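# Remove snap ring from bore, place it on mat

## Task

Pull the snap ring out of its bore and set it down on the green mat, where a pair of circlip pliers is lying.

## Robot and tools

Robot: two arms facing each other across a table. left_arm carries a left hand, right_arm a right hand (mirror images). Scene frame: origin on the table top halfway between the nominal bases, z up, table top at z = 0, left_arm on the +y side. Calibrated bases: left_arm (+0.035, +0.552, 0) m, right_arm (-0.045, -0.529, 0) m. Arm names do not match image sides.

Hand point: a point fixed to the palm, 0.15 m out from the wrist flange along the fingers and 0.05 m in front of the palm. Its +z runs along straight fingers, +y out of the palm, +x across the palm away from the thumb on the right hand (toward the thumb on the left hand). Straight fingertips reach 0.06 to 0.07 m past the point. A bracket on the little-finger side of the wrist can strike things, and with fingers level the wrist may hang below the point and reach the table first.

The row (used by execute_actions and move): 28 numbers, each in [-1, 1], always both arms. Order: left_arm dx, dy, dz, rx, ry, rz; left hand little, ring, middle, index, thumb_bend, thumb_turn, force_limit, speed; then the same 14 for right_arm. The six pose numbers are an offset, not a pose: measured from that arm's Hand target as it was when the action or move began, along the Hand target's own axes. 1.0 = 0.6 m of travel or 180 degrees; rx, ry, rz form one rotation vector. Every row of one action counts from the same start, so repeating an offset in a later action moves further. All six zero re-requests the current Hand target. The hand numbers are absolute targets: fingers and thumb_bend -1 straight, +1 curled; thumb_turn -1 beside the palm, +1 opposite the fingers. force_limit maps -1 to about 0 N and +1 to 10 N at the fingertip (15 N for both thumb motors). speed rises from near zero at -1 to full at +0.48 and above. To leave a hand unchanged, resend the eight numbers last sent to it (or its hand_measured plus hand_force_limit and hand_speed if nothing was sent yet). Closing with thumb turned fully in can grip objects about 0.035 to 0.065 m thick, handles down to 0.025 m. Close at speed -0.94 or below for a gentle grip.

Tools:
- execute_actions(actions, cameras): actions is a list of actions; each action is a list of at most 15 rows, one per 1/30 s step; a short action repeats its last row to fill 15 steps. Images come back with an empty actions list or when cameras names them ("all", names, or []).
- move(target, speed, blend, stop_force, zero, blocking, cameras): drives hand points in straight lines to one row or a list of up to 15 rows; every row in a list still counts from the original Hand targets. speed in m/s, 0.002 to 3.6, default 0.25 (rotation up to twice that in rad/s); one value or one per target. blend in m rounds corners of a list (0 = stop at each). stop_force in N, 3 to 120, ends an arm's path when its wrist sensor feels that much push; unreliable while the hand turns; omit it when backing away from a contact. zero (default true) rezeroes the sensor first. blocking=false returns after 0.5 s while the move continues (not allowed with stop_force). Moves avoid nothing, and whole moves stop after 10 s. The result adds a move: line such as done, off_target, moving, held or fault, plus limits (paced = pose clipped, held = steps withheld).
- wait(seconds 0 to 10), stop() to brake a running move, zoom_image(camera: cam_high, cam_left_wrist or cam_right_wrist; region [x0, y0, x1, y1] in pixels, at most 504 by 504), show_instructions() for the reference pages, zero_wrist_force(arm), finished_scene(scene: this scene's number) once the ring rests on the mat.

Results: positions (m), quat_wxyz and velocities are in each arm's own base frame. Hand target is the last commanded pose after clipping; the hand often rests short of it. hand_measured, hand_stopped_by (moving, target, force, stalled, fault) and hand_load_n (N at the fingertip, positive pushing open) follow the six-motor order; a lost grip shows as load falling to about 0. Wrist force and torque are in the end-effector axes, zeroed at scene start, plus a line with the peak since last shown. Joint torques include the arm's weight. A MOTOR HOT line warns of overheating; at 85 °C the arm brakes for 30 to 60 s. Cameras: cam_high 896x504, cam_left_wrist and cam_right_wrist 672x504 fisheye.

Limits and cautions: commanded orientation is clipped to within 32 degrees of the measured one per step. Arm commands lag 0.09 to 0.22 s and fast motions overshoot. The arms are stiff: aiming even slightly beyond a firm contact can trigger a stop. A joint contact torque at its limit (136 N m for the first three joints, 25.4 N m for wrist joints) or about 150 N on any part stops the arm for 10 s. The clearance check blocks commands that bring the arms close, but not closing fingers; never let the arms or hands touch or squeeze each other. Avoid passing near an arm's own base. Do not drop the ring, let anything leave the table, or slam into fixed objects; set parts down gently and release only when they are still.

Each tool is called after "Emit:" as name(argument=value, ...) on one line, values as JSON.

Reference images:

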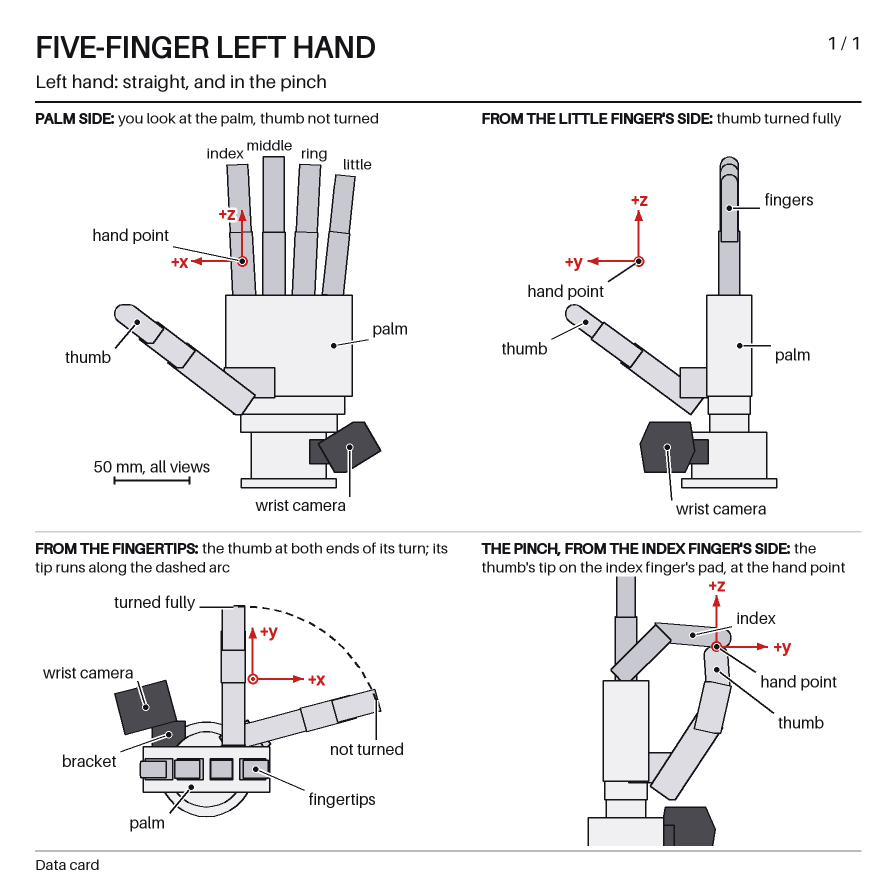

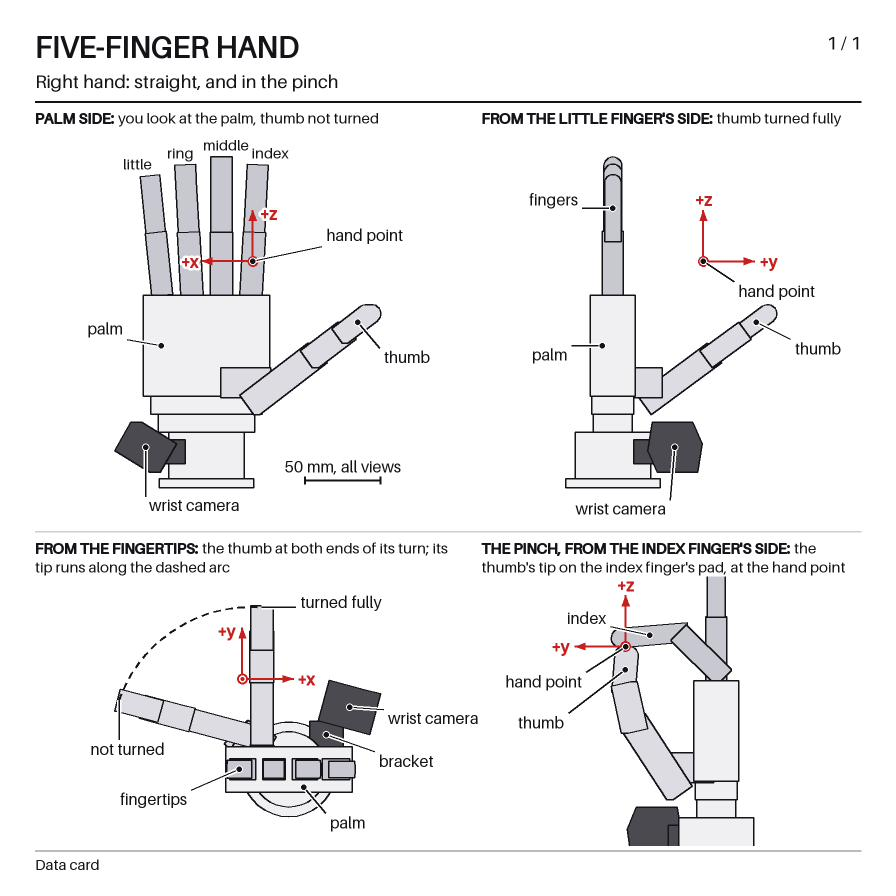

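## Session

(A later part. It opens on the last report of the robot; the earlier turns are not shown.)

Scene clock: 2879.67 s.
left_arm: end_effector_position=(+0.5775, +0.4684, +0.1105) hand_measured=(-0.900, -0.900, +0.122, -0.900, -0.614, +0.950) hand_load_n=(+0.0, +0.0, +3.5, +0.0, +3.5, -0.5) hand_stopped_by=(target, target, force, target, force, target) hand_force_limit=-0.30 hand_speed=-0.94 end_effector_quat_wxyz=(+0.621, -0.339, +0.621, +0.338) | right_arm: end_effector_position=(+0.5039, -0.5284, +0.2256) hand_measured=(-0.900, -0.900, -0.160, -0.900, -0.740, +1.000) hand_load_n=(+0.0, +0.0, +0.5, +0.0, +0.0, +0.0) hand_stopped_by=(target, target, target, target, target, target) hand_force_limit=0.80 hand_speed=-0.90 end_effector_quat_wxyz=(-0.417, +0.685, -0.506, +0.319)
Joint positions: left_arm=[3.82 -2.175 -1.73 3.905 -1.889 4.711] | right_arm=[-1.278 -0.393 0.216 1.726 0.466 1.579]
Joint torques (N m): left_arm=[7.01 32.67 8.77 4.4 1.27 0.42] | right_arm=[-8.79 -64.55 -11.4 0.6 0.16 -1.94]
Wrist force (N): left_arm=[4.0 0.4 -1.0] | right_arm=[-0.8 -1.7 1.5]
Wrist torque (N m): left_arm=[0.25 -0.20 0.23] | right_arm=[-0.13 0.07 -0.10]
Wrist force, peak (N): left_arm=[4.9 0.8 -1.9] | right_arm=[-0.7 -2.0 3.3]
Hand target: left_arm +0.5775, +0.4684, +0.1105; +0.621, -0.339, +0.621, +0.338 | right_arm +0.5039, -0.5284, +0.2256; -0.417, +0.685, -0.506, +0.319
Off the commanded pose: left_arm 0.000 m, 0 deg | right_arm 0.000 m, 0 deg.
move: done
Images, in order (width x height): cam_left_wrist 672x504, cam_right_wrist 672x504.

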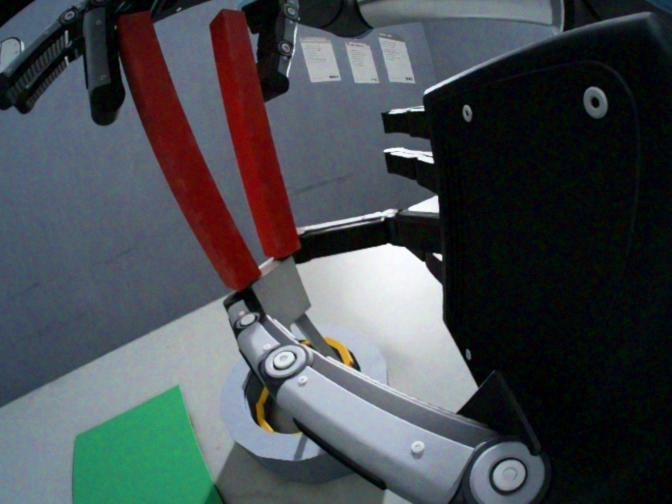

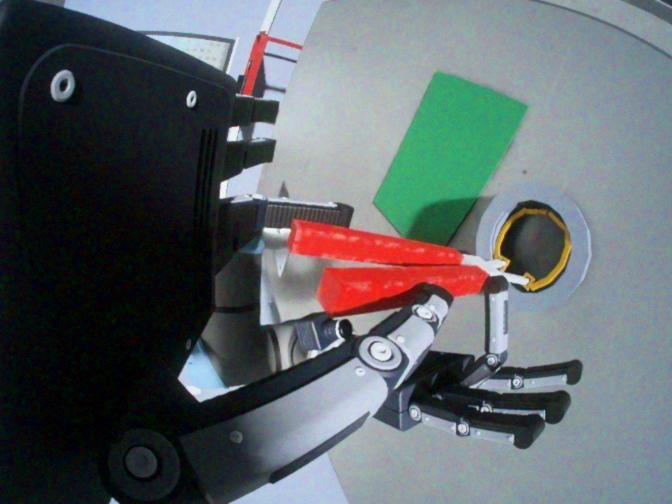

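Emit:
move(target=[0.0133,0,0,0,0,0,-0.9,-0.9,0.62,-0.9,-0.6,1,-0.3,-0.94,-0.0002,0.0119,0.006,0,0,0,-0.9,-0.9,-0.16,-0.9,-0.74,1,0.8,-0.9], speed=0.006, stop_force=3, cameras=["cam_right_wrist", "cam_left_wrist"])

Emit:
zoom_image(camera="cam_right_wrist", region=[484, 240, 544, 300])

Emit:
zoom_image(camera="cam_right_wrist", region=[464, 180, 604, 320])

Scene clock: 2885.63 s.
left_arm: end_effector_position=(+0.5775, +0.4684, +0.1024) hand_measured=(-0.900, -0.900, +0.122, -0.900, -0.612, +0.950) hand_load_n=(+0.5, -0.5, +9.5, +0.0, +0.0, +0.0) hand_stopped_by=(target, target, force, target, force, target) hand_force_limit=-0.30 hand_speed=-0.94 end_effector_quat_wxyz=(+0.621, -0.339, +0.621, +0.338) | right_arm: end_effector_position=(+0.5039, -0.5284, +0.2176) hand_measured=(-0.900, -0.900, -0.160, -0.900, -0.740, +1.000) hand_load_n=(+0.0, +0.0, +3.0, +0.0, +0.0, +0.0) hand_stopped_by=(target, target, target, target, target, target) hand_force_limit=0.80 hand_speed=-0.90 end_effector_quat_wxyz=(-0.417, +0.685, -0.506, +0.319)
Joint positions: left_arm=[3.82 -2.188 -1.734 3.922 -1.889 4.711] | right_arm=[-1.278 -0.406 0.262 1.692 0.466 1.579]
Joint torques (N m): left_arm=[-4.03 56.01 7.33 -0.78 -3.64 0.12] | right_arm=[5.35 -55.53 -25.08 4.16 -1.94 1.64]
Wrist force (N): left_arm=[1.4 -6.8 5.7] | right_arm=[-0.2 -4.4 5.0]
Wrist torque (N m): left_arm=[0.19 -0.06 0.39] | right_arm=[-0.17 -0.02 -0.13]
Wrist force, peak (N): left_arm=[1.7 -6.6 6.1] | right_arm=[-0.5 -5.3 5.0]
Hand target: left_arm +0.5775, +0.4684, +0.1025; +0.621, -0.339, +0.621, +0.338 | right_arm +0.5039, -0.5284, +0.2176; -0.417, +0.685, -0.506, +0.319
Off the commanded pose: left_arm 0.000 m, 0 deg | right_arm 0.000 m, 0 deg.
move: done
Images, in order (width x height): cam_left_wrist 672x504, cam_right_wrist 672x504.

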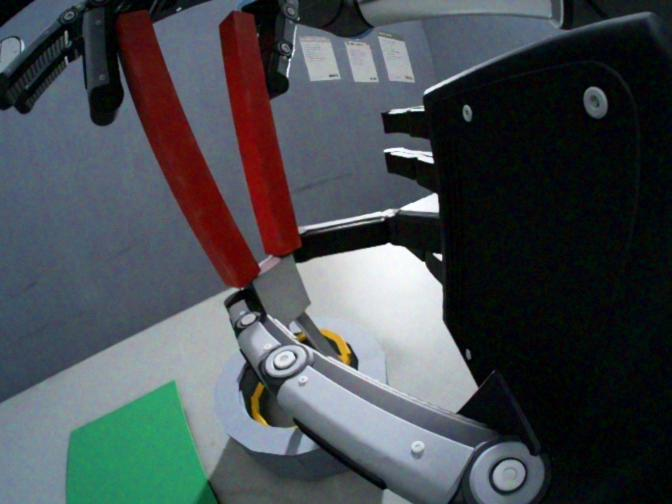

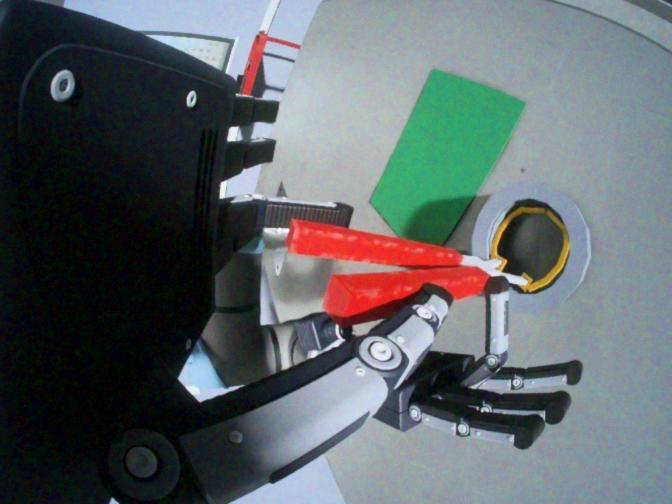

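Scaled by 8.400 from the camera's 672x504 image, which has a finer 960x720 frame.

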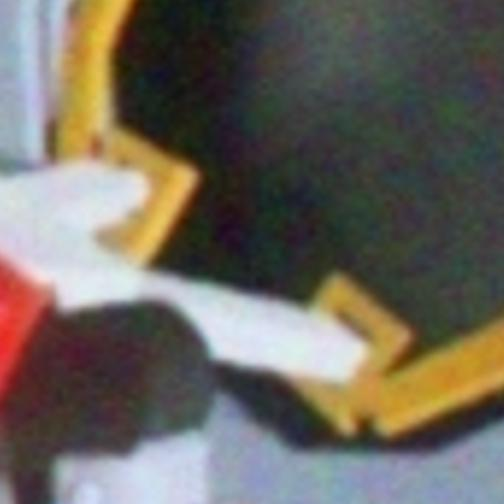

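Scaled by 3.600 from the camera's 672x504 image, which has a finer 960x720 frame.

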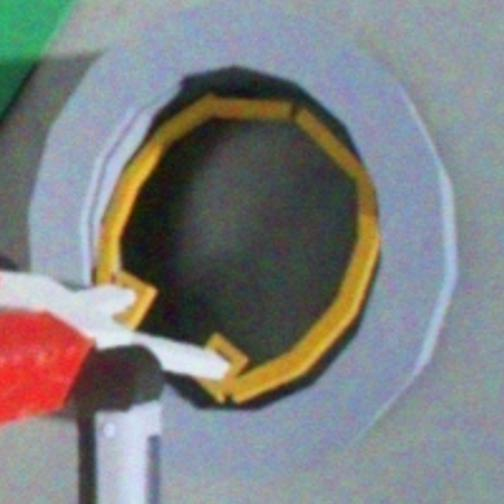

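Emit:
execute_actions(actions=[[[0,0,0,0,0,0,-0.9,-0.9,0.62,-0.9,-0.6,1,-0.3,-0.94,0,0,0,0,0,0,-0.9,-0.9,-0.1,-0.9,-0.66,1,0.8,-0.88]],[[0,0,0,0,0,0,-0.9,-0.9,0.62,-0.9,-0.6,1,-0.3,-0.94,0,0,0,0,0,0,-0.9,-0.9,-0.1,-0.9,-0.66,1,0.8,-0.88]]])

Emit:
execute_actions(actions=[[[0,0,0,0,0,0,-0.9,-0.9,0.62,-0.9,-0.6,1,-0.3,-0.94,0,0,0,0,0,0,-0.9,-0.9,-0.03,-0.9,-0.6,1,1,-0.88]],[[0,0,0,0,0,0,-0.9,-0.9,0.62,-0.9,-0.6,1,-0.3,-0.94,0,0,0,0,0,0,-0.9,-0.9,-0.03,-0.9,-0.6,1,1,-0.88]]], cameras=["cam_right_wrist", "cam_left_wrist"])

Emit:
zoom_image(camera="cam_right_wrist", region=[464, 180, 604, 320])

Emit:
zoom_image(camera="cam_left_wrist", region=[60, 0, 400, 340])

Scene clock: 2894.40 s.
left_arm: end_effector_position=(+0.5775, +0.4684, +0.1025) hand_measured=(-0.900, -0.900, +0.122, -0.900, -0.614, +0.950) hand_load_n=(+0.0, +0.0, +7.0, +0.0, +3.5, +0.5) hand_stopped_by=(target, target, force, target, force, target) hand_force_limit=-0.30 hand_speed=-0.94 end_effector_quat_wxyz=(+0.621, -0.339, +0.621, +0.338) | right_arm: end_effector_position=(+0.5039, -0.5284, +0.2176) hand_measured=(-0.900, -0.900, -0.102, -0.900, -0.700, +1.000) hand_load_n=(+0.0, +0.0, +7.5, +0.0, +12.5, +3.5) hand_stopped_by=(target, target, target, target, force, target) hand_force_limit=0.80 hand_speed=-0.88 end_effector_quat_wxyz=(-0.417, +0.685, -0.506, +0.319)
Joint positions: left_arm=[3.82 -2.188 -1.734 3.922 -1.889 4.711] | right_arm=[-1.278 -0.406 0.262 1.692 0.466 1.579]
Joint torques (N m): left_arm=[-1.18 57.28 22.09 2.06 0.69 0.09] | right_arm=[-3.19 -50.17 -23.72 4.15 -0.24 0.83]
Wrist force (N): left_arm=[4.1 -1.7 2.8] | right_arm=[-0.7 -2.3 4.0]
Wrist torque (N m): left_arm=[0.28 -0.14 0.29] | right_arm=[-0.10 -0.02 -0.06]
Wrist force, peak (N): left_arm=[4.3 -7.2 5.3] | right_arm=[0.0 -5.3 5.0]
Hand target: left_arm +0.5775, +0.4684, +0.1025; +0.621, -0.339, +0.621, +0.338 | right_arm +0.5039, -0.5284, +0.2176; -0.417, +0.685, -0.506, +0.319
Off the commanded pose: left_arm 0.000 m, 0 deg | right_arm 0.000 m, 0 deg.

Scene clock: 2895.60 s.
left_arm: end_effector_position=(+0.5775, +0.4684, +0.1025) hand_measured=(-0.900, -0.900, +0.122, -0.900, -0.614, +0.950) hand_load_n=(+0.0, +0.0, +7.0, +0.0, +3.5, +1.0) hand_stopped_by=(target, target, force, target, force, target) hand_force_limit=-0.30 hand_speed=-0.94 end_effector_quat_wxyz=(+0.621, -0.339, +0.621, +0.338) | right_arm: end_effector_position=(+0.5039, -0.5284, +0.2176) hand_measured=(-0.900, -0.900, -0.084, -0.900, -0.692, +1.000) hand_load_n=(+0.0, +0.0, +10.5, +0.0, +14.5, +3.5) hand_stopped_by=(target, target, force, target, force, target) hand_force_limit=1.00 hand_speed=-0.88 end_effector_quat_wxyz=(-0.417, +0.685, -0.506, +0.319)
Joint positions: left_arm=[3.82 -2.188 -1.734 3.922 -1.889 4.711] | right_arm=[-1.278 -0.406 0.262 1.692 0.466 1.579]
Joint torques (N m): left_arm=[3.68 57.01 23.21 2.68 -0.53 0.09] | right_arm=[-5.04 -51.8 -22.57 4.07 0.76 0.46]
Wrist force (N): left_arm=[3.7 -1.8 2.5] | right_arm=[-1.1 -2.0 4.3]
Wrist torque (N m): left_arm=[0.24 -0.10 0.28] | right_arm=[-0.02 0.06 -0.08]
Wrist force, peak (N): left_arm=[3.8 -1.9 3.5] | right_arm=[-1.4 -1.9 4.6]
Hand target: left_arm +0.5775, +0.4684, +0.1025; +0.621, -0.339, +0.621, +0.338 | right_arm +0.5039, -0.5284, +0.2176; -0.417, +0.685, -0.506, +0.319
Off the commanded pose: left_arm 0.000 m, 0 deg | right_arm 0.000 m, 0 deg.
Images, in order (width x height): cam_left_wrist 672x504, cam_right_wrist 672x504.

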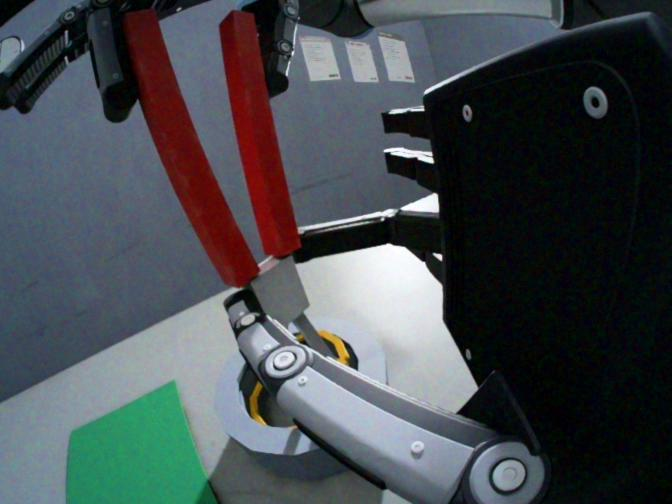

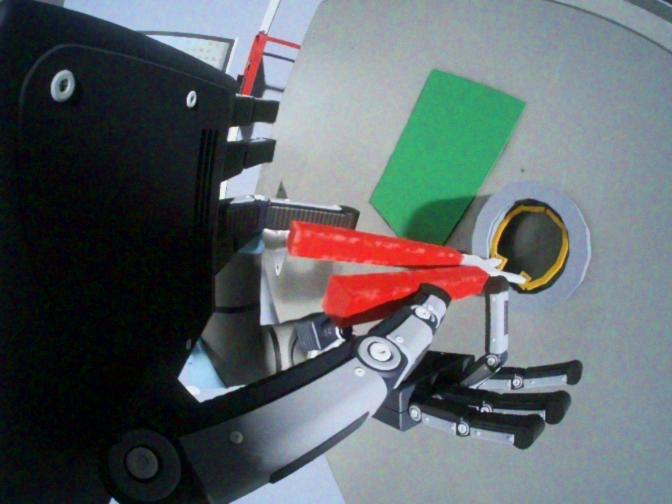

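Scaled by 3.600 from the camera's 672x504 image, which has a finer 960x720 frame.

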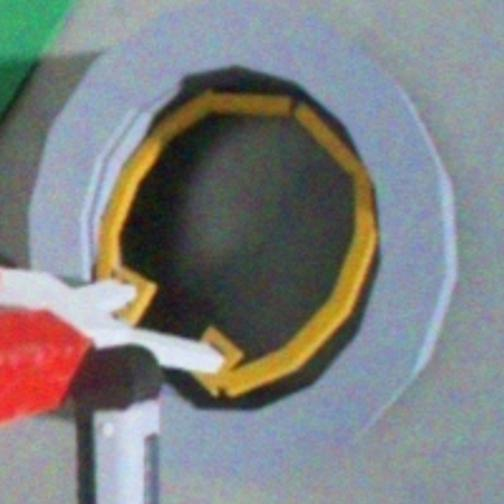

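Scaled by 1.482 from the camera's 672x504 image, which has a finer 960x720 frame.

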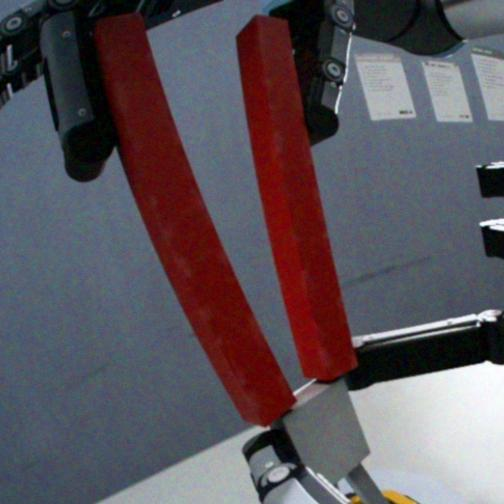

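Emit:
move(target=[0,0.00152,-0.002,0,0,0,-0.9,-0.9,0.62,-0.9,-0.6,1,-0.3,-0.94,-0.00006,-0.00113,0.00224,0,0,0,-0.9,-0.9,-0.03,-0.9,-0.6,1,1,-0.88], speed=0.006)

Emit:
move(target=[-0.0083,0,0,0,0,0,-0.9,-0.9,0.62,-0.9,-0.6,1,-0.3,-0.94,0.0001,-0.00744,-0.00373,0,0,0,-0.9,-0.9,-0.03,-0.9,-0.6,1,1,-0.88], speed=0.006, stop_force=12, cameras=["cam_right_wrist", "cam_left_wrist"])

Emit:
zoom_image(camera="cam_right_wrist", region=[464, 180, 604, 320])

Emit:
zoom_image(camera="cam_right_wrist", region=[484, 240, 544, 300])

Scene clock: 2902.10 s.
left_arm: end_effector_position=(+0.5761, +0.4679, +0.1025) hand_measured=(-0.900, -0.900, +0.122, -0.900, -0.612, +0.950) hand_load_n=(+0.0, +0.0, +9.0, +0.0, +0.0, +0.5) hand_stopped_by=(target, target, force, target, force, target) hand_force_limit=-0.30 hand_speed=-0.94 end_effector_quat_wxyz=(+0.621, -0.339, +0.621, +0.338) | right_arm: end_effector_position=(+0.5054, -0.5279, +0.2176) hand_measured=(-0.900, -0.900, -0.084, -0.900, -0.692, +1.000) hand_load_n=(-0.5, +0.0, +9.5, +0.0, +12.0, +4.0) hand_stopped_by=(target, target, force, target, force, target) hand_force_limit=1.00 hand_speed=-0.88 end_effector_quat_wxyz=(-0.417, +0.685, -0.506, +0.319)
Joint positions: left_arm=[3.821 -2.186 -1.739 3.924 -1.888 4.711] | right_arm=[-1.276 -0.403 0.255 1.692 0.466 1.584]
Joint torques (N m): left_arm=[9.19 52.65 8.3 2.43 -1.18 0.12] | right_arm=[6.19 -52.59 -21.56 1.93 0.31 1.1]
Wrist force (N): left_arm=[1.2 -7.1 5.7] | right_arm=[-0.2 -1.7 5.1]
Wrist torque (N m): left_arm=[0.20 -0.06 0.41] | right_arm=[-0.37 0.05 -0.06]
Wrist force, peak (N): left_arm=[1.4 -7.2 5.5] | right_arm=[-0.7 -2.5 5.3]
Hand target: left_arm +0.5761, +0.4679, +0.1025; +0.621, -0.339, +0.621, +0.338 | right_arm +0.5053, -0.5279, +0.2176; -0.417, +0.685, -0.506, +0.319
Off the commanded pose: left_arm 0.000 m, 0 deg | right_arm 0.000 m, 0 deg.
move: done

Scene clock: 2903.67 s.
left_arm: end_effector_position=(+0.5761, +0.4679, +0.1076) hand_measured=(-0.900, -0.900, +0.122, -0.900, -0.614, +0.950) hand_load_n=(+0.0, +0.0, +8.5, +0.0, +2.0, +0.0) hand_stopped_by=(target, target, force, target, force, target) hand_force_limit=-0.30 hand_speed=-0.94 end_effector_quat_wxyz=(+0.621, -0.339, +0.621, +0.338) | right_arm: end_effector_position=(+0.5053, -0.5279, +0.2226) hand_measured=(-0.900, -0.900, -0.084, -0.900, -0.692, +1.000) hand_load_n=(+0.0, +0.0, +10.0, +0.0, +13.5, +5.5) hand_stopped_by=(target, target, force, target, force, target) hand_force_limit=1.00 hand_speed=-0.88 end_effector_quat_wxyz=(-0.417, +0.685, -0.506, +0.319)
Joint positions: left_arm=[3.821 -2.177 -1.736 3.913 -1.888 4.711] | right_arm=[-1.276 -0.395 0.227 1.713 0.466 1.584]
Joint torques (N m): left_arm=[4.09 35.52 18.32 2.94 -2.63 0.31] | right_arm=[-11.72 -55.89 -12.21 0.55 -2.7 -1.56]
Wrist force (N): left_arm=[3.4 -1.5 4.8] | right_arm=[-1.3 -1.1 4.2]
Wrist torque (N m): left_arm=[0.25 -0.02 0.25] | right_arm=[-0.12 0.06 -0.07]
Wrist force, peak (N): left_arm=[1.2 -7.2 5.4] | right_arm=[-0.9 1.1 7.0]
Hand target: left_arm +0.5761, +0.4679, +0.1075; +0.621, -0.339, +0.621, +0.338 | right_arm +0.5053, -0.5279, +0.2226; -0.417, +0.685, -0.506, +0.319
Off the commanded pose: left_arm 0.000 m, 0 deg | right_arm 0.000 m, 0 deg.
move: done
Images, in order (width x height): cam_left_wrist 672x504, cam_right_wrist 672x504.

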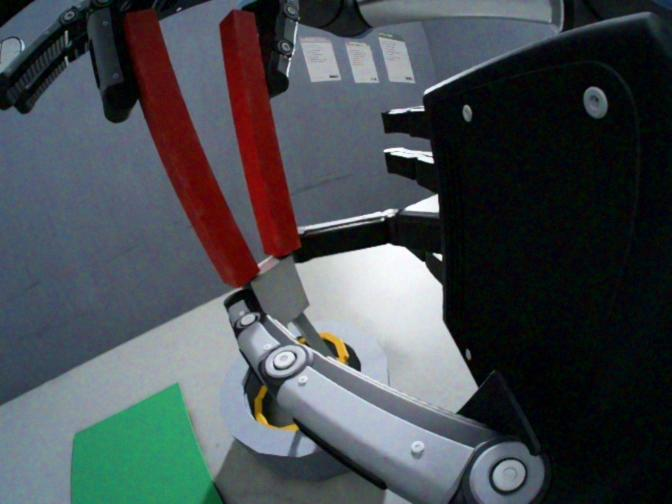

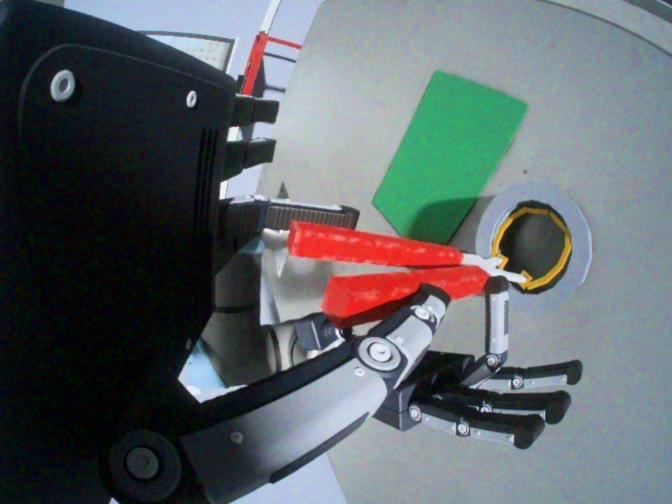

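Scaled by 3.600 from the camera's 672x504 image, which has a finer 960x720 frame.

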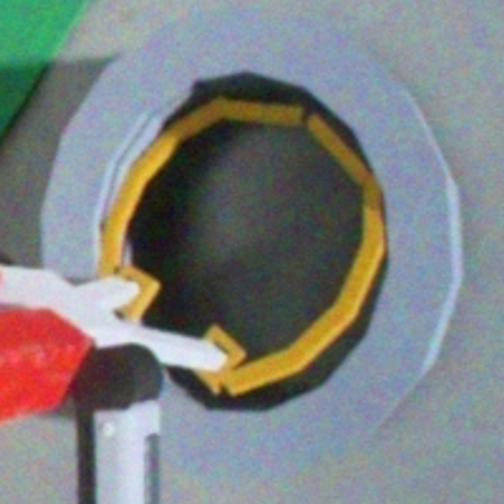

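Scaled by 8.400 from the camera's 672x504 image, which has a finer 960x720 frame.

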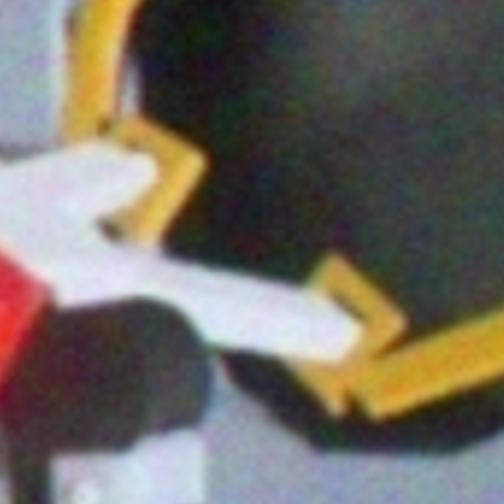

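Emit:
move(target=[-0.0083,0,0,0,0,0,-0.9,-0.9,0.62,-0.9,-0.6,1,-0.3,-0.94,0.0001,-0.00744,-0.00373,0,0,0,-0.9,-0.9,-0.03,-0.9,-0.6,1,1,-0.88], speed=0.006, stop_force=12, cameras=["cam_right_wrist", "cam_left_wrist"])

Emit:
zoom_image(camera="cam_right_wrist", region=[464, 180, 604, 320])

Emit:
zoom_image(camera="cam_right_wrist", region=[484, 240, 544, 300])

Emit:
zoom_image(camera="cam_left_wrist", region=[200, 290, 400, 470])

Scene clock: 2909.00 s.
left_arm: end_effector_position=(+0.5761, +0.4679, +0.1125) hand_measured=(-0.900, -0.900, +0.122, -0.900, -0.614, +0.950) hand_load_n=(+0.0, +0.0, +8.0, +0.0, +2.5, +1.0) hand_stopped_by=(target, target, force, target, force, target) hand_force_limit=-0.30 hand_speed=-0.94 end_effector_quat_wxyz=(+0.621, -0.339, +0.621, +0.338) | right_arm: end_effector_position=(+0.5053, -0.5279, +0.2276) hand_measured=(-0.900, -0.900, -0.084, -0.900, -0.692, +1.000) hand_load_n=(+0.0, +0.0, +9.5, +0.0, +13.5, +5.5) hand_stopped_by=(target, target, force, target, force, target) hand_force_limit=1.00 hand_speed=-0.88 end_effector_quat_wxyz=(-0.417, +0.685, -0.506, +0.319)
Joint positions: left_arm=[3.821 -2.169 -1.734 3.903 -1.888 4.711] | right_arm=[-1.276 -0.385 0.194 1.736 0.466 1.584]
Joint torques (N m): left_arm=[-2.21 39.36 18.77 3.25 0.25 0.46] | right_arm=[-9.17 -54.94 -13.66 1.67 -2.29 -1.44]
Wrist force (N): left_arm=[4.8 -1.6 3.8] | right_arm=[-1.1 0.9 4.5]
Wrist torque (N m): left_arm=[0.26 -0.10 0.25] | right_arm=[-0.14 0.15 -0.05]
Wrist force, peak (N): left_arm=[4.8 -1.1 4.6] | right_arm=[-2.1 3.2 5.8]
Hand target: left_arm +0.5761, +0.4679, +0.1124; +0.621, -0.339, +0.621, +0.338 | right_arm +0.5053, -0.5279, +0.2276; -0.417, +0.685, -0.506, +0.319
Off the commanded pose: left_arm 0.000 m, 0 deg | right_arm 0.000 m, 0 deg.
move: done
Images, in order (width x height): cam_left_wrist 672x504, cam_right_wrist 672x504.

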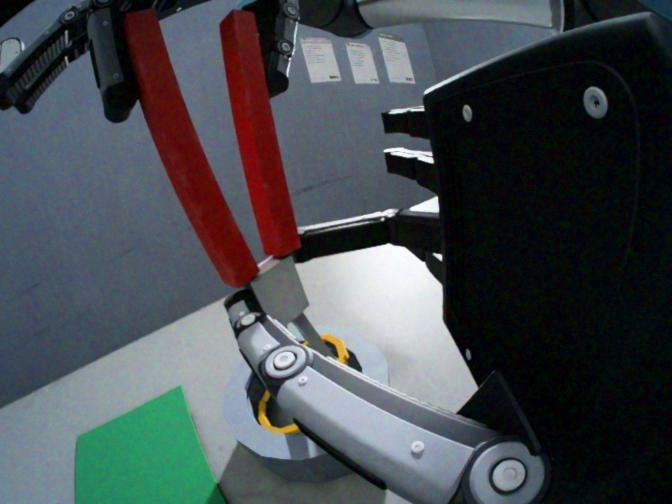

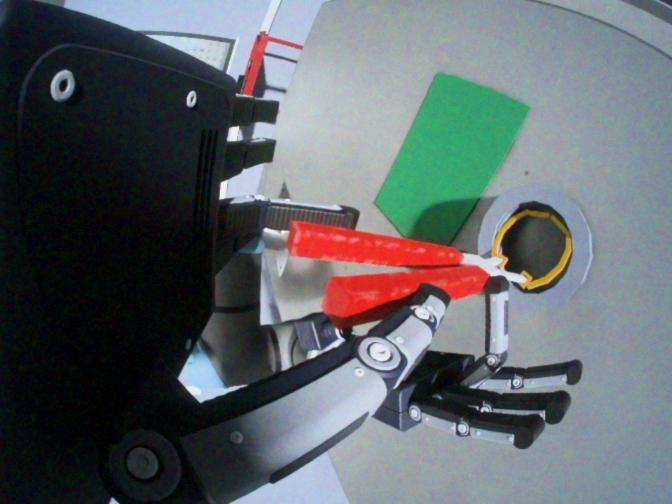

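Scaled by 3.600 from the camera's 672x504 image, which has a finer 960x720 frame.

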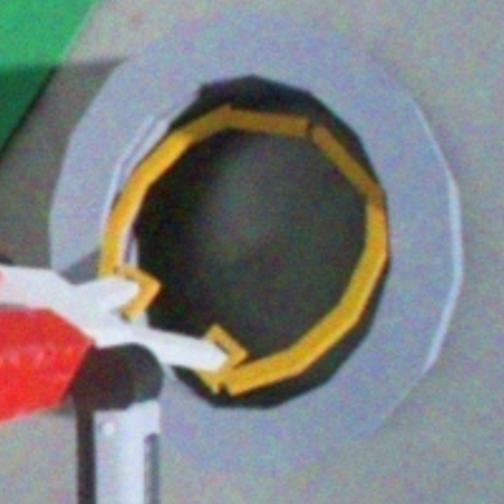

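Scaled by 8.400 from the camera's 672x504 image, which has a finer 960x720 frame.

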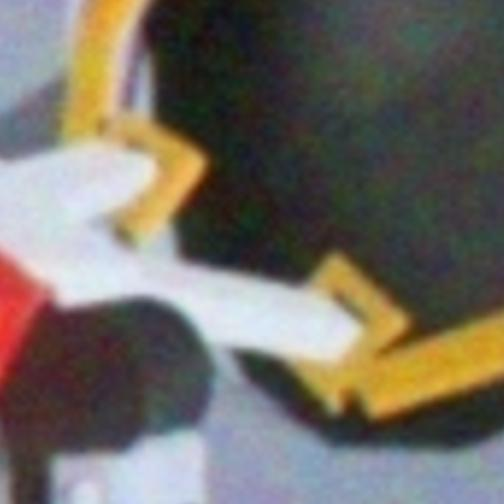

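Scaled by 2.520 from the camera's 672x504 image, which has a finer 960x720 frame.

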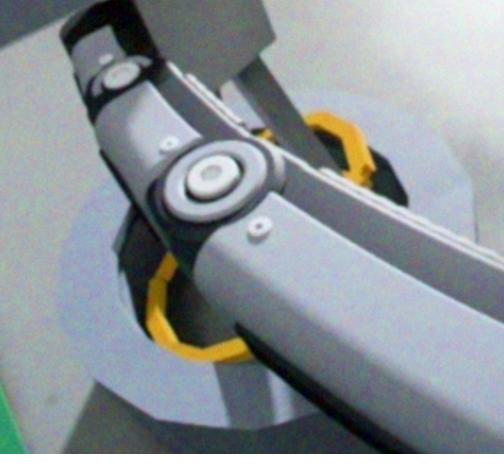

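Emit:
move(target=[-0.01,0,0,0,0,0,-0.9,-0.9,0.62,-0.9,-0.6,1,-0.3,-0.94,0.0001,-0.00893,-0.00448,0,0,0,-0.9,-0.9,-0.03,-0.9,-0.6,1,1,-0.88], speed=0.007, stop_force=12, cameras=["cam_right_wrist", "cam_left_wrist"])

Emit:
zoom_image(camera="cam_right_wrist", region=[464, 180, 604, 320])

Emit:
zoom_image(camera="cam_left_wrist", region=[200, 290, 400, 470])

Scene clock: 2914.73 s.
left_arm: end_effector_position=(+0.5761, +0.4679, +0.1185) hand_measured=(-0.900, -0.900, +0.122, -0.900, -0.614, +0.950) hand_load_n=(+0.0, +0.0, +7.0, +0.0, +3.5, +0.5) hand_stopped_by=(target, target, force, target, force, target) hand_force_limit=-0.30 hand_speed=-0.94 end_effector_quat_wxyz=(+0.621, -0.339, +0.621, +0.338) | right_arm: end_effector_position=(+0.5053, -0.5279, +0.2336) hand_measured=(-0.900, -0.900, -0.084, -0.900, -0.692, +1.000) hand_load_n=(+0.0, +0.0, +10.0, +0.0, +14.0, +4.0) hand_stopped_by=(target, target, force, target, force, target) hand_force_limit=1.00 hand_speed=-0.88 end_effector_quat_wxyz=(-0.417, +0.685, -0.506, +0.319)
Joint positions: left_arm=[3.821 -2.159 -1.731 3.89 -1.888 4.711] | right_arm=[-1.276 -0.368 0.144 1.769 0.466 1.584]
Joint torques (N m): left_arm=[5.05 33.58 20 3.98 -0.46 0.83] | right_arm=[7.26 -50.62 -24.32 4.15 0.57 -2.1]
Wrist force (N): left_arm=[4.6 0.3 0.6] | right_arm=[-0.8 -1.9 2.9]
Wrist torque (N m): left_arm=[0.23 -0.14 0.22] | right_arm=[-0.08 0.06 -0.10]
Wrist force, peak (N): left_arm=[5.1 -1.3 4.3] | right_arm=[-1.1 4.7 6.7]
Hand target: left_arm +0.5761, +0.4679, +0.1184; +0.621, -0.339, +0.621, +0.338 | right_arm +0.5053, -0.5279, +0.2336; -0.417, +0.685, -0.506, +0.319
Off the commanded pose: left_arm 0.000 m, 0 deg | right_arm 0.000 m, 0 deg.
move: done
Images, in order (width x height): cam_left_wrist 672x504, cam_right_wrist 672x504.

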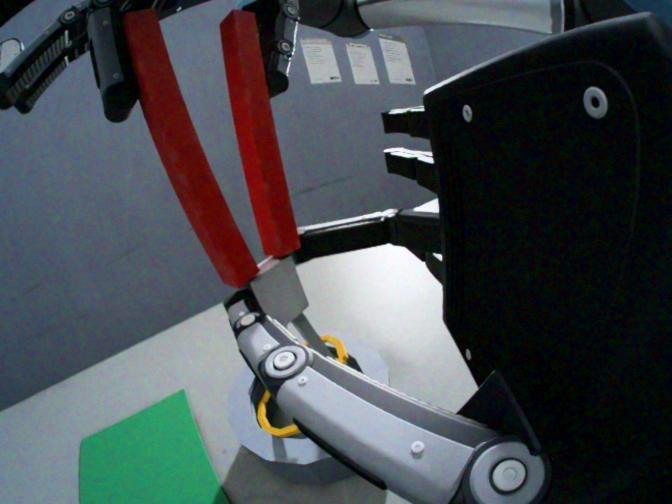

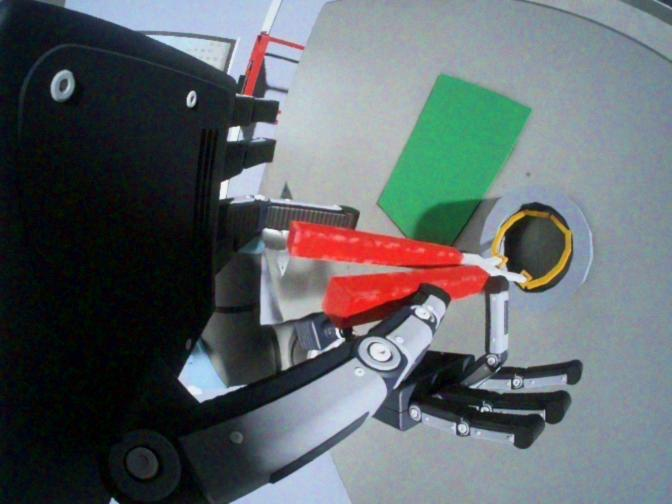

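Scaled by 3.600 from the camera's 672x504 image, which has a finer 960x720 frame.

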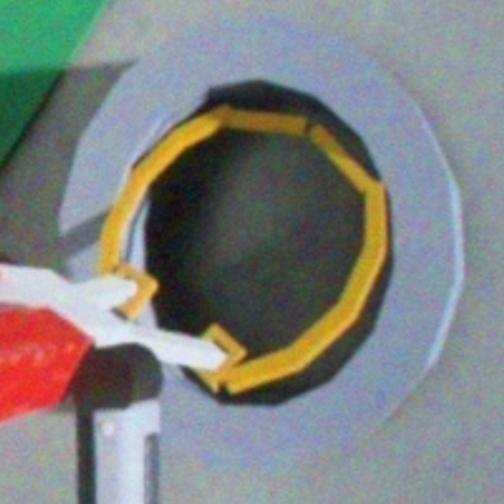

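Scaled by 2.520 from the camera's 672x504 image, which has a finer 960x720 frame.

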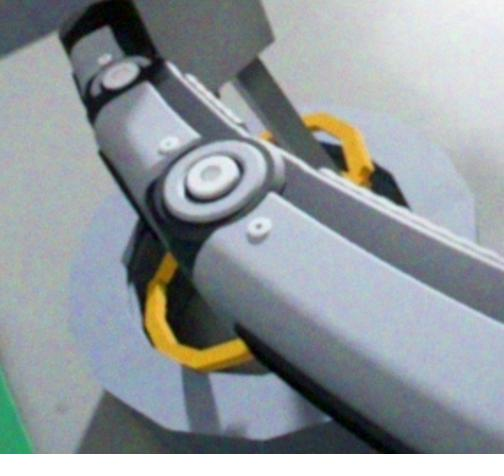

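Emit:
move(target=[-0.0133,0,0,0,0,0,-0.9,-0.9,0.62,-0.9,-0.6,1,-0.3,-0.94,0.0002,-0.0119,-0.006,0,0,0,-0.9,-0.9,-0.03,-0.9,-0.6,1,1,-0.88], speed=0.01, cameras=["all"])

Emit:
zoom_image(camera="cam_right_wrist", region=[464, 180, 604, 320])

Emit:
zoom_image(camera="cam_left_wrist", region=[200, 290, 400, 470])

Emit:
zoom_image(camera="cam_high", region=[420, 70, 540, 190])

Scene clock: 2920.73 s.
left_arm: end_effector_position=(+0.5761, +0.4679, +0.1266) hand_measured=(-0.900, -0.900, +0.122, -0.900, -0.614, +0.950) hand_load_n=(+0.0, +0.0, +6.5, +0.0, +4.0, +1.0) hand_stopped_by=(target, target, force, target, force, target) hand_force_limit=-0.30 hand_speed=-0.94 end_effector_quat_wxyz=(+0.621, -0.339, +0.621, +0.338) | right_arm: end_effector_position=(+0.5052, -0.5277, +0.2415) hand_measured=(-0.900, -0.900, -0.084, -0.900, -0.692, +1.000) hand_load_n=(+0.0, +0.0, +10.0, +0.0, +14.0, +3.5) hand_stopped_by=(target, target, force, target, force, target) hand_force_limit=1.00 hand_speed=-0.88 end_effector_quat_wxyz=(-0.417, +0.684, -0.506, +0.319)
Joint positions: left_arm=[3.821 -2.146 -1.727 3.873 -1.888 4.711] | right_arm=[-1.276 -0.325 0.035 1.834 0.465 1.585]
Joint torques (N m): left_arm=[1.15 37.25 19.8 4.01 -0.84 1.17] | right_arm=[-13.32 -65.41 -10.33 0.37 0.43 -2.34]
Wrist force (N): left_arm=[5.8 -0.4 -0.3] | right_arm=[-0.8 -3.5 1.8]
Wrist torque (N m): left_arm=[0.14 -0.15 0.21] | right_arm=[-0.16 0.12 -0.16]
Wrist force, peak (N): left_arm=[5.8 -0.4 -0.3] | right_arm=[-1.1 1.0 4.5]
Hand target: left_arm +0.5761, +0.4679, +0.1264; +0.621, -0.339, +0.621, +0.338 | right_arm +0.5053, -0.5279, +0.2416; -0.417, +0.685, -0.506, +0.319
Off the commanded pose: left_arm 0.000 m, 0 deg | right_arm 0.000 m, 0 deg.
elbow stopped short (right arm): the move would have taken joint 3 (elbow) straighter than the controller allows.
move: done

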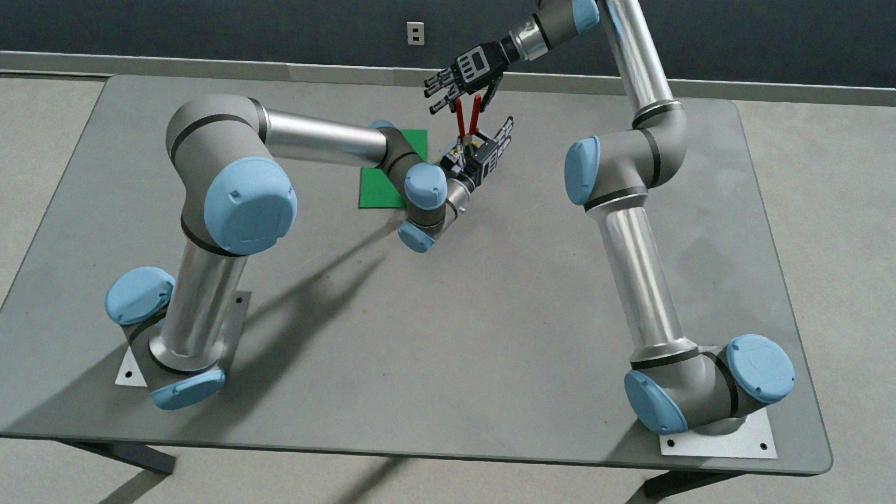

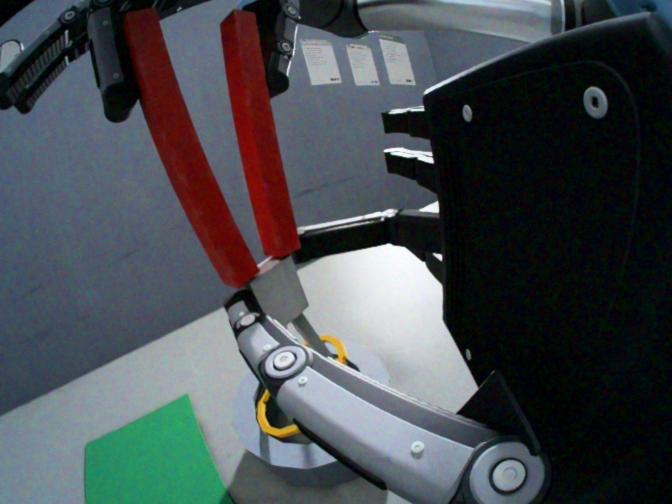

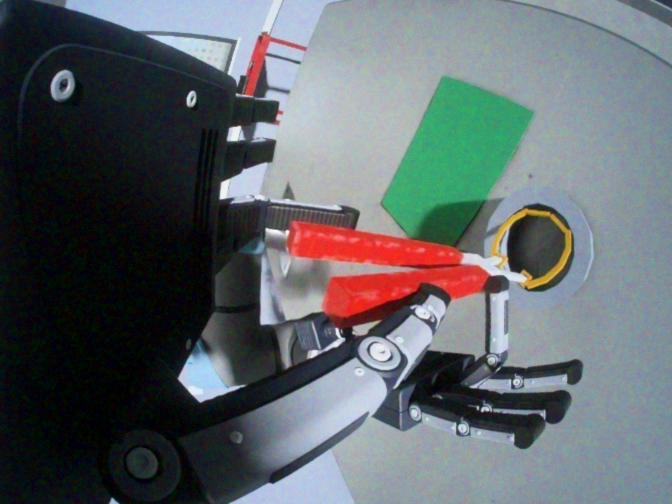

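Scaled by 3.600 from the camera's 672x504 image, which has a finer 960x720 frame.

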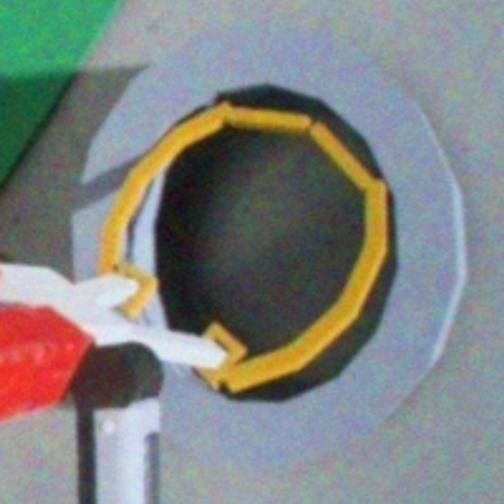

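Scaled by 2.520 from the camera's 672x504 image, which has a finer 960x720 frame.

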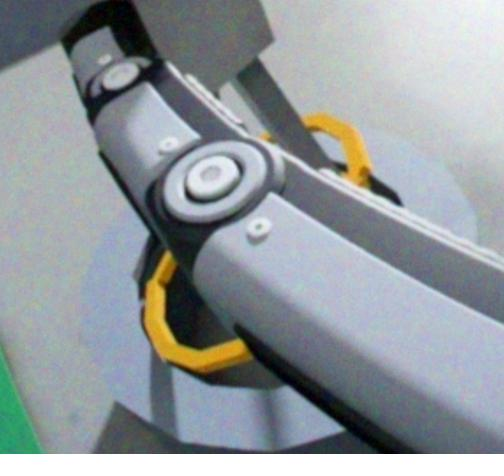

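Scaled by 4.200 from the camera's 896x504 image, which has a finer 1280x720 frame.

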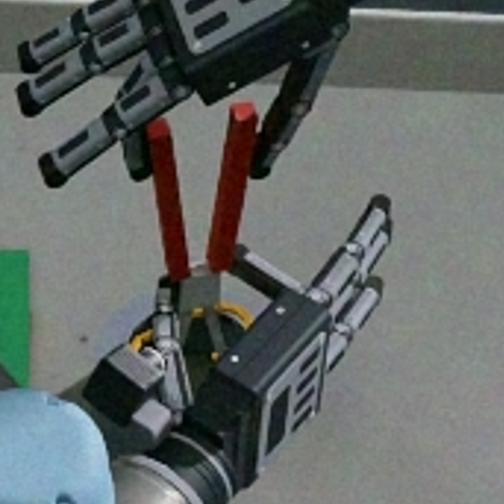

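Emit:
move(target=[-0.0417,-0.01612,-0.01179,0,0,0,-0.9,-0.9,0.62,-0.9,-0.6,1,-0.3,-0.94,-0.01933,-0.03724,-0.01928,0,0,0,-0.9,-0.9,-0.03,-0.9,-0.6,1,1,-0.88], speed=0.012, stop_force=12, cameras=["all"])

Emit:
zoom_image(camera="cam_right_wrist", region=[464, 180, 604, 320])

Emit:
zoom_image(camera="cam_left_wrist", region=[200, 290, 400, 470])

Emit:
zoom_image(camera="cam_high", region=[420, 70, 540, 190])

Scene clock: 2947.87 s.
left_arm: end_effector_position=(+0.5803, +0.4568, +0.1515) hand_measured=(-0.900, -0.900, +0.122, -0.900, -0.614, +0.950) hand_load_n=(+0.0, +0.0, +6.5, +0.0, +4.0, +0.0) hand_stopped_by=(target, target, force, target, force, target) hand_force_limit=-0.30 hand_speed=-0.94 end_effector_quat_wxyz=(+0.621, -0.339, +0.621, +0.338) | right_arm: end_effector_position=(+0.5016, -0.5165, +0.2666) hand_measured=(-0.900, -0.900, -0.084, -0.900, -0.692, +1.000) hand_load_n=(+0.0, +0.5, +10.5, +0.0, +14.0, +4.0) hand_stopped_by=(target, target, force, target, force, target) hand_force_limit=1.00 hand_speed=-0.88 end_effector_quat_wxyz=(-0.417, +0.685, -0.506, +0.319)
Joint positions: left_arm=[3.799 -2.107 -1.712 3.819 -1.91 4.711] | right_arm=[-1.276 -0.427 0.176 1.796 0.466 1.583]
Joint torques (N m): left_arm=[6.91 30.7 8.71 4.37 1.35 1.04] | right_arm=[-14.59 -49.2 -24.01 3.23 -2.38 1.31]
Wrist force (N): left_arm=[3.5 0.3 -0.4] | right_arm=[-1.2 -1.1 2.8]
Wrist torque (N m): left_arm=[0.20 -0.13 0.22] | right_arm=[-0.08 0.06 0.04]
Wrist force, peak (N): left_arm=[5.8 -0.2 -0.3] | right_arm=[-0.9 -3.5 2.0]
Hand target: left_arm +0.5803, +0.4568, +0.1515; +0.621, -0.339, +0.621, +0.338 | right_arm +0.5016, -0.5165, +0.2666; -0.417, +0.685, -0.506, +0.319
Off the commanded pose: left_arm 0.000 m, 0 deg | right_arm 0.000 m, 0 deg.
move: done

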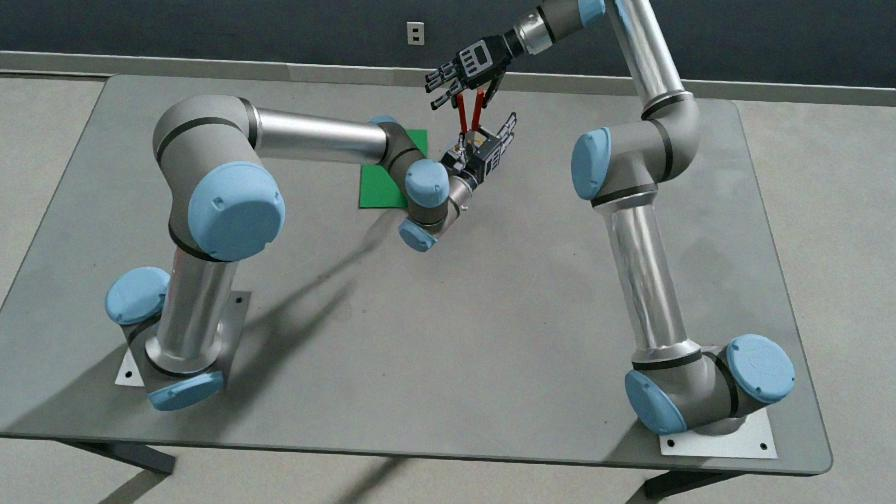

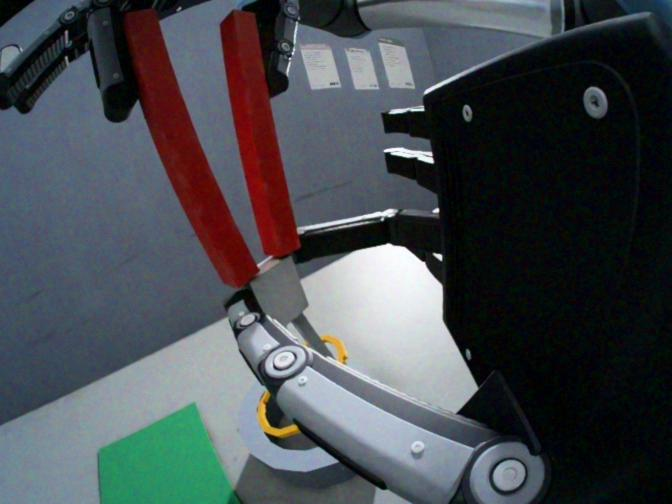

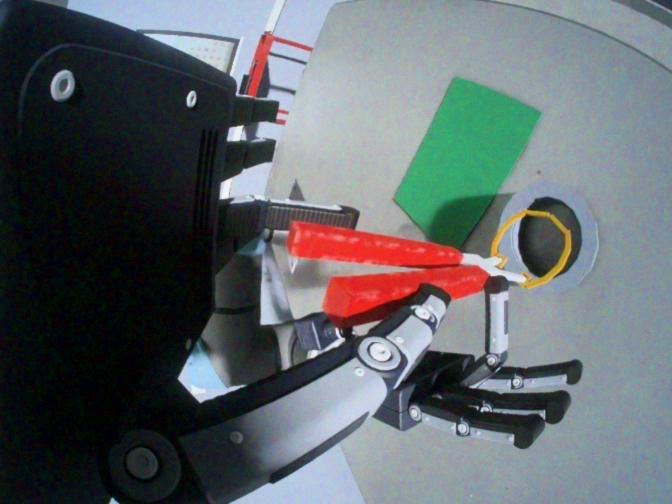

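Scaled by 3.600 from the camera's 672x504 image, which has a finer 960x720 frame.

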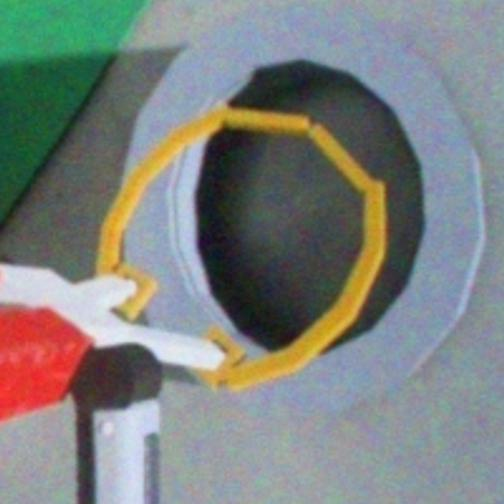

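Scaled by 2.520 from the camera's 672x504 image, which has a finer 960x720 frame.

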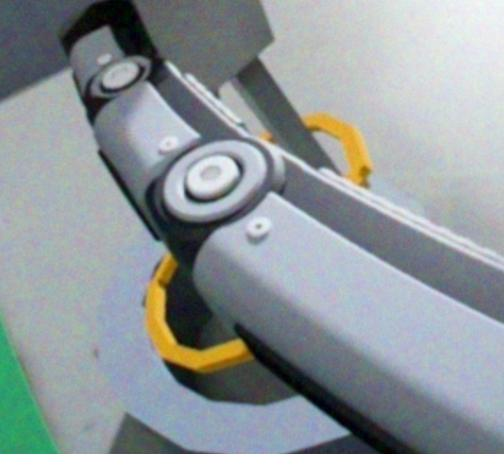

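Scaled by 4.200 from the camera's 896x504 image, which has a finer 1280x720 frame.

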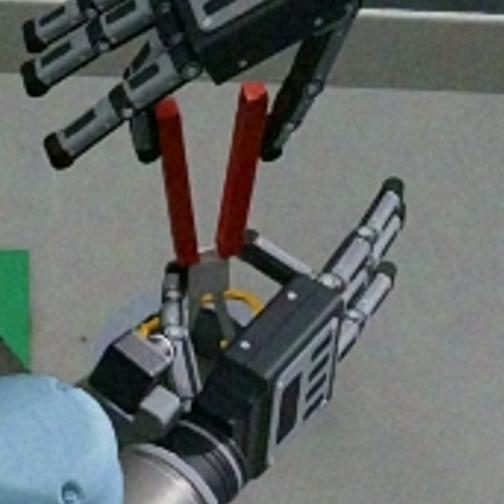

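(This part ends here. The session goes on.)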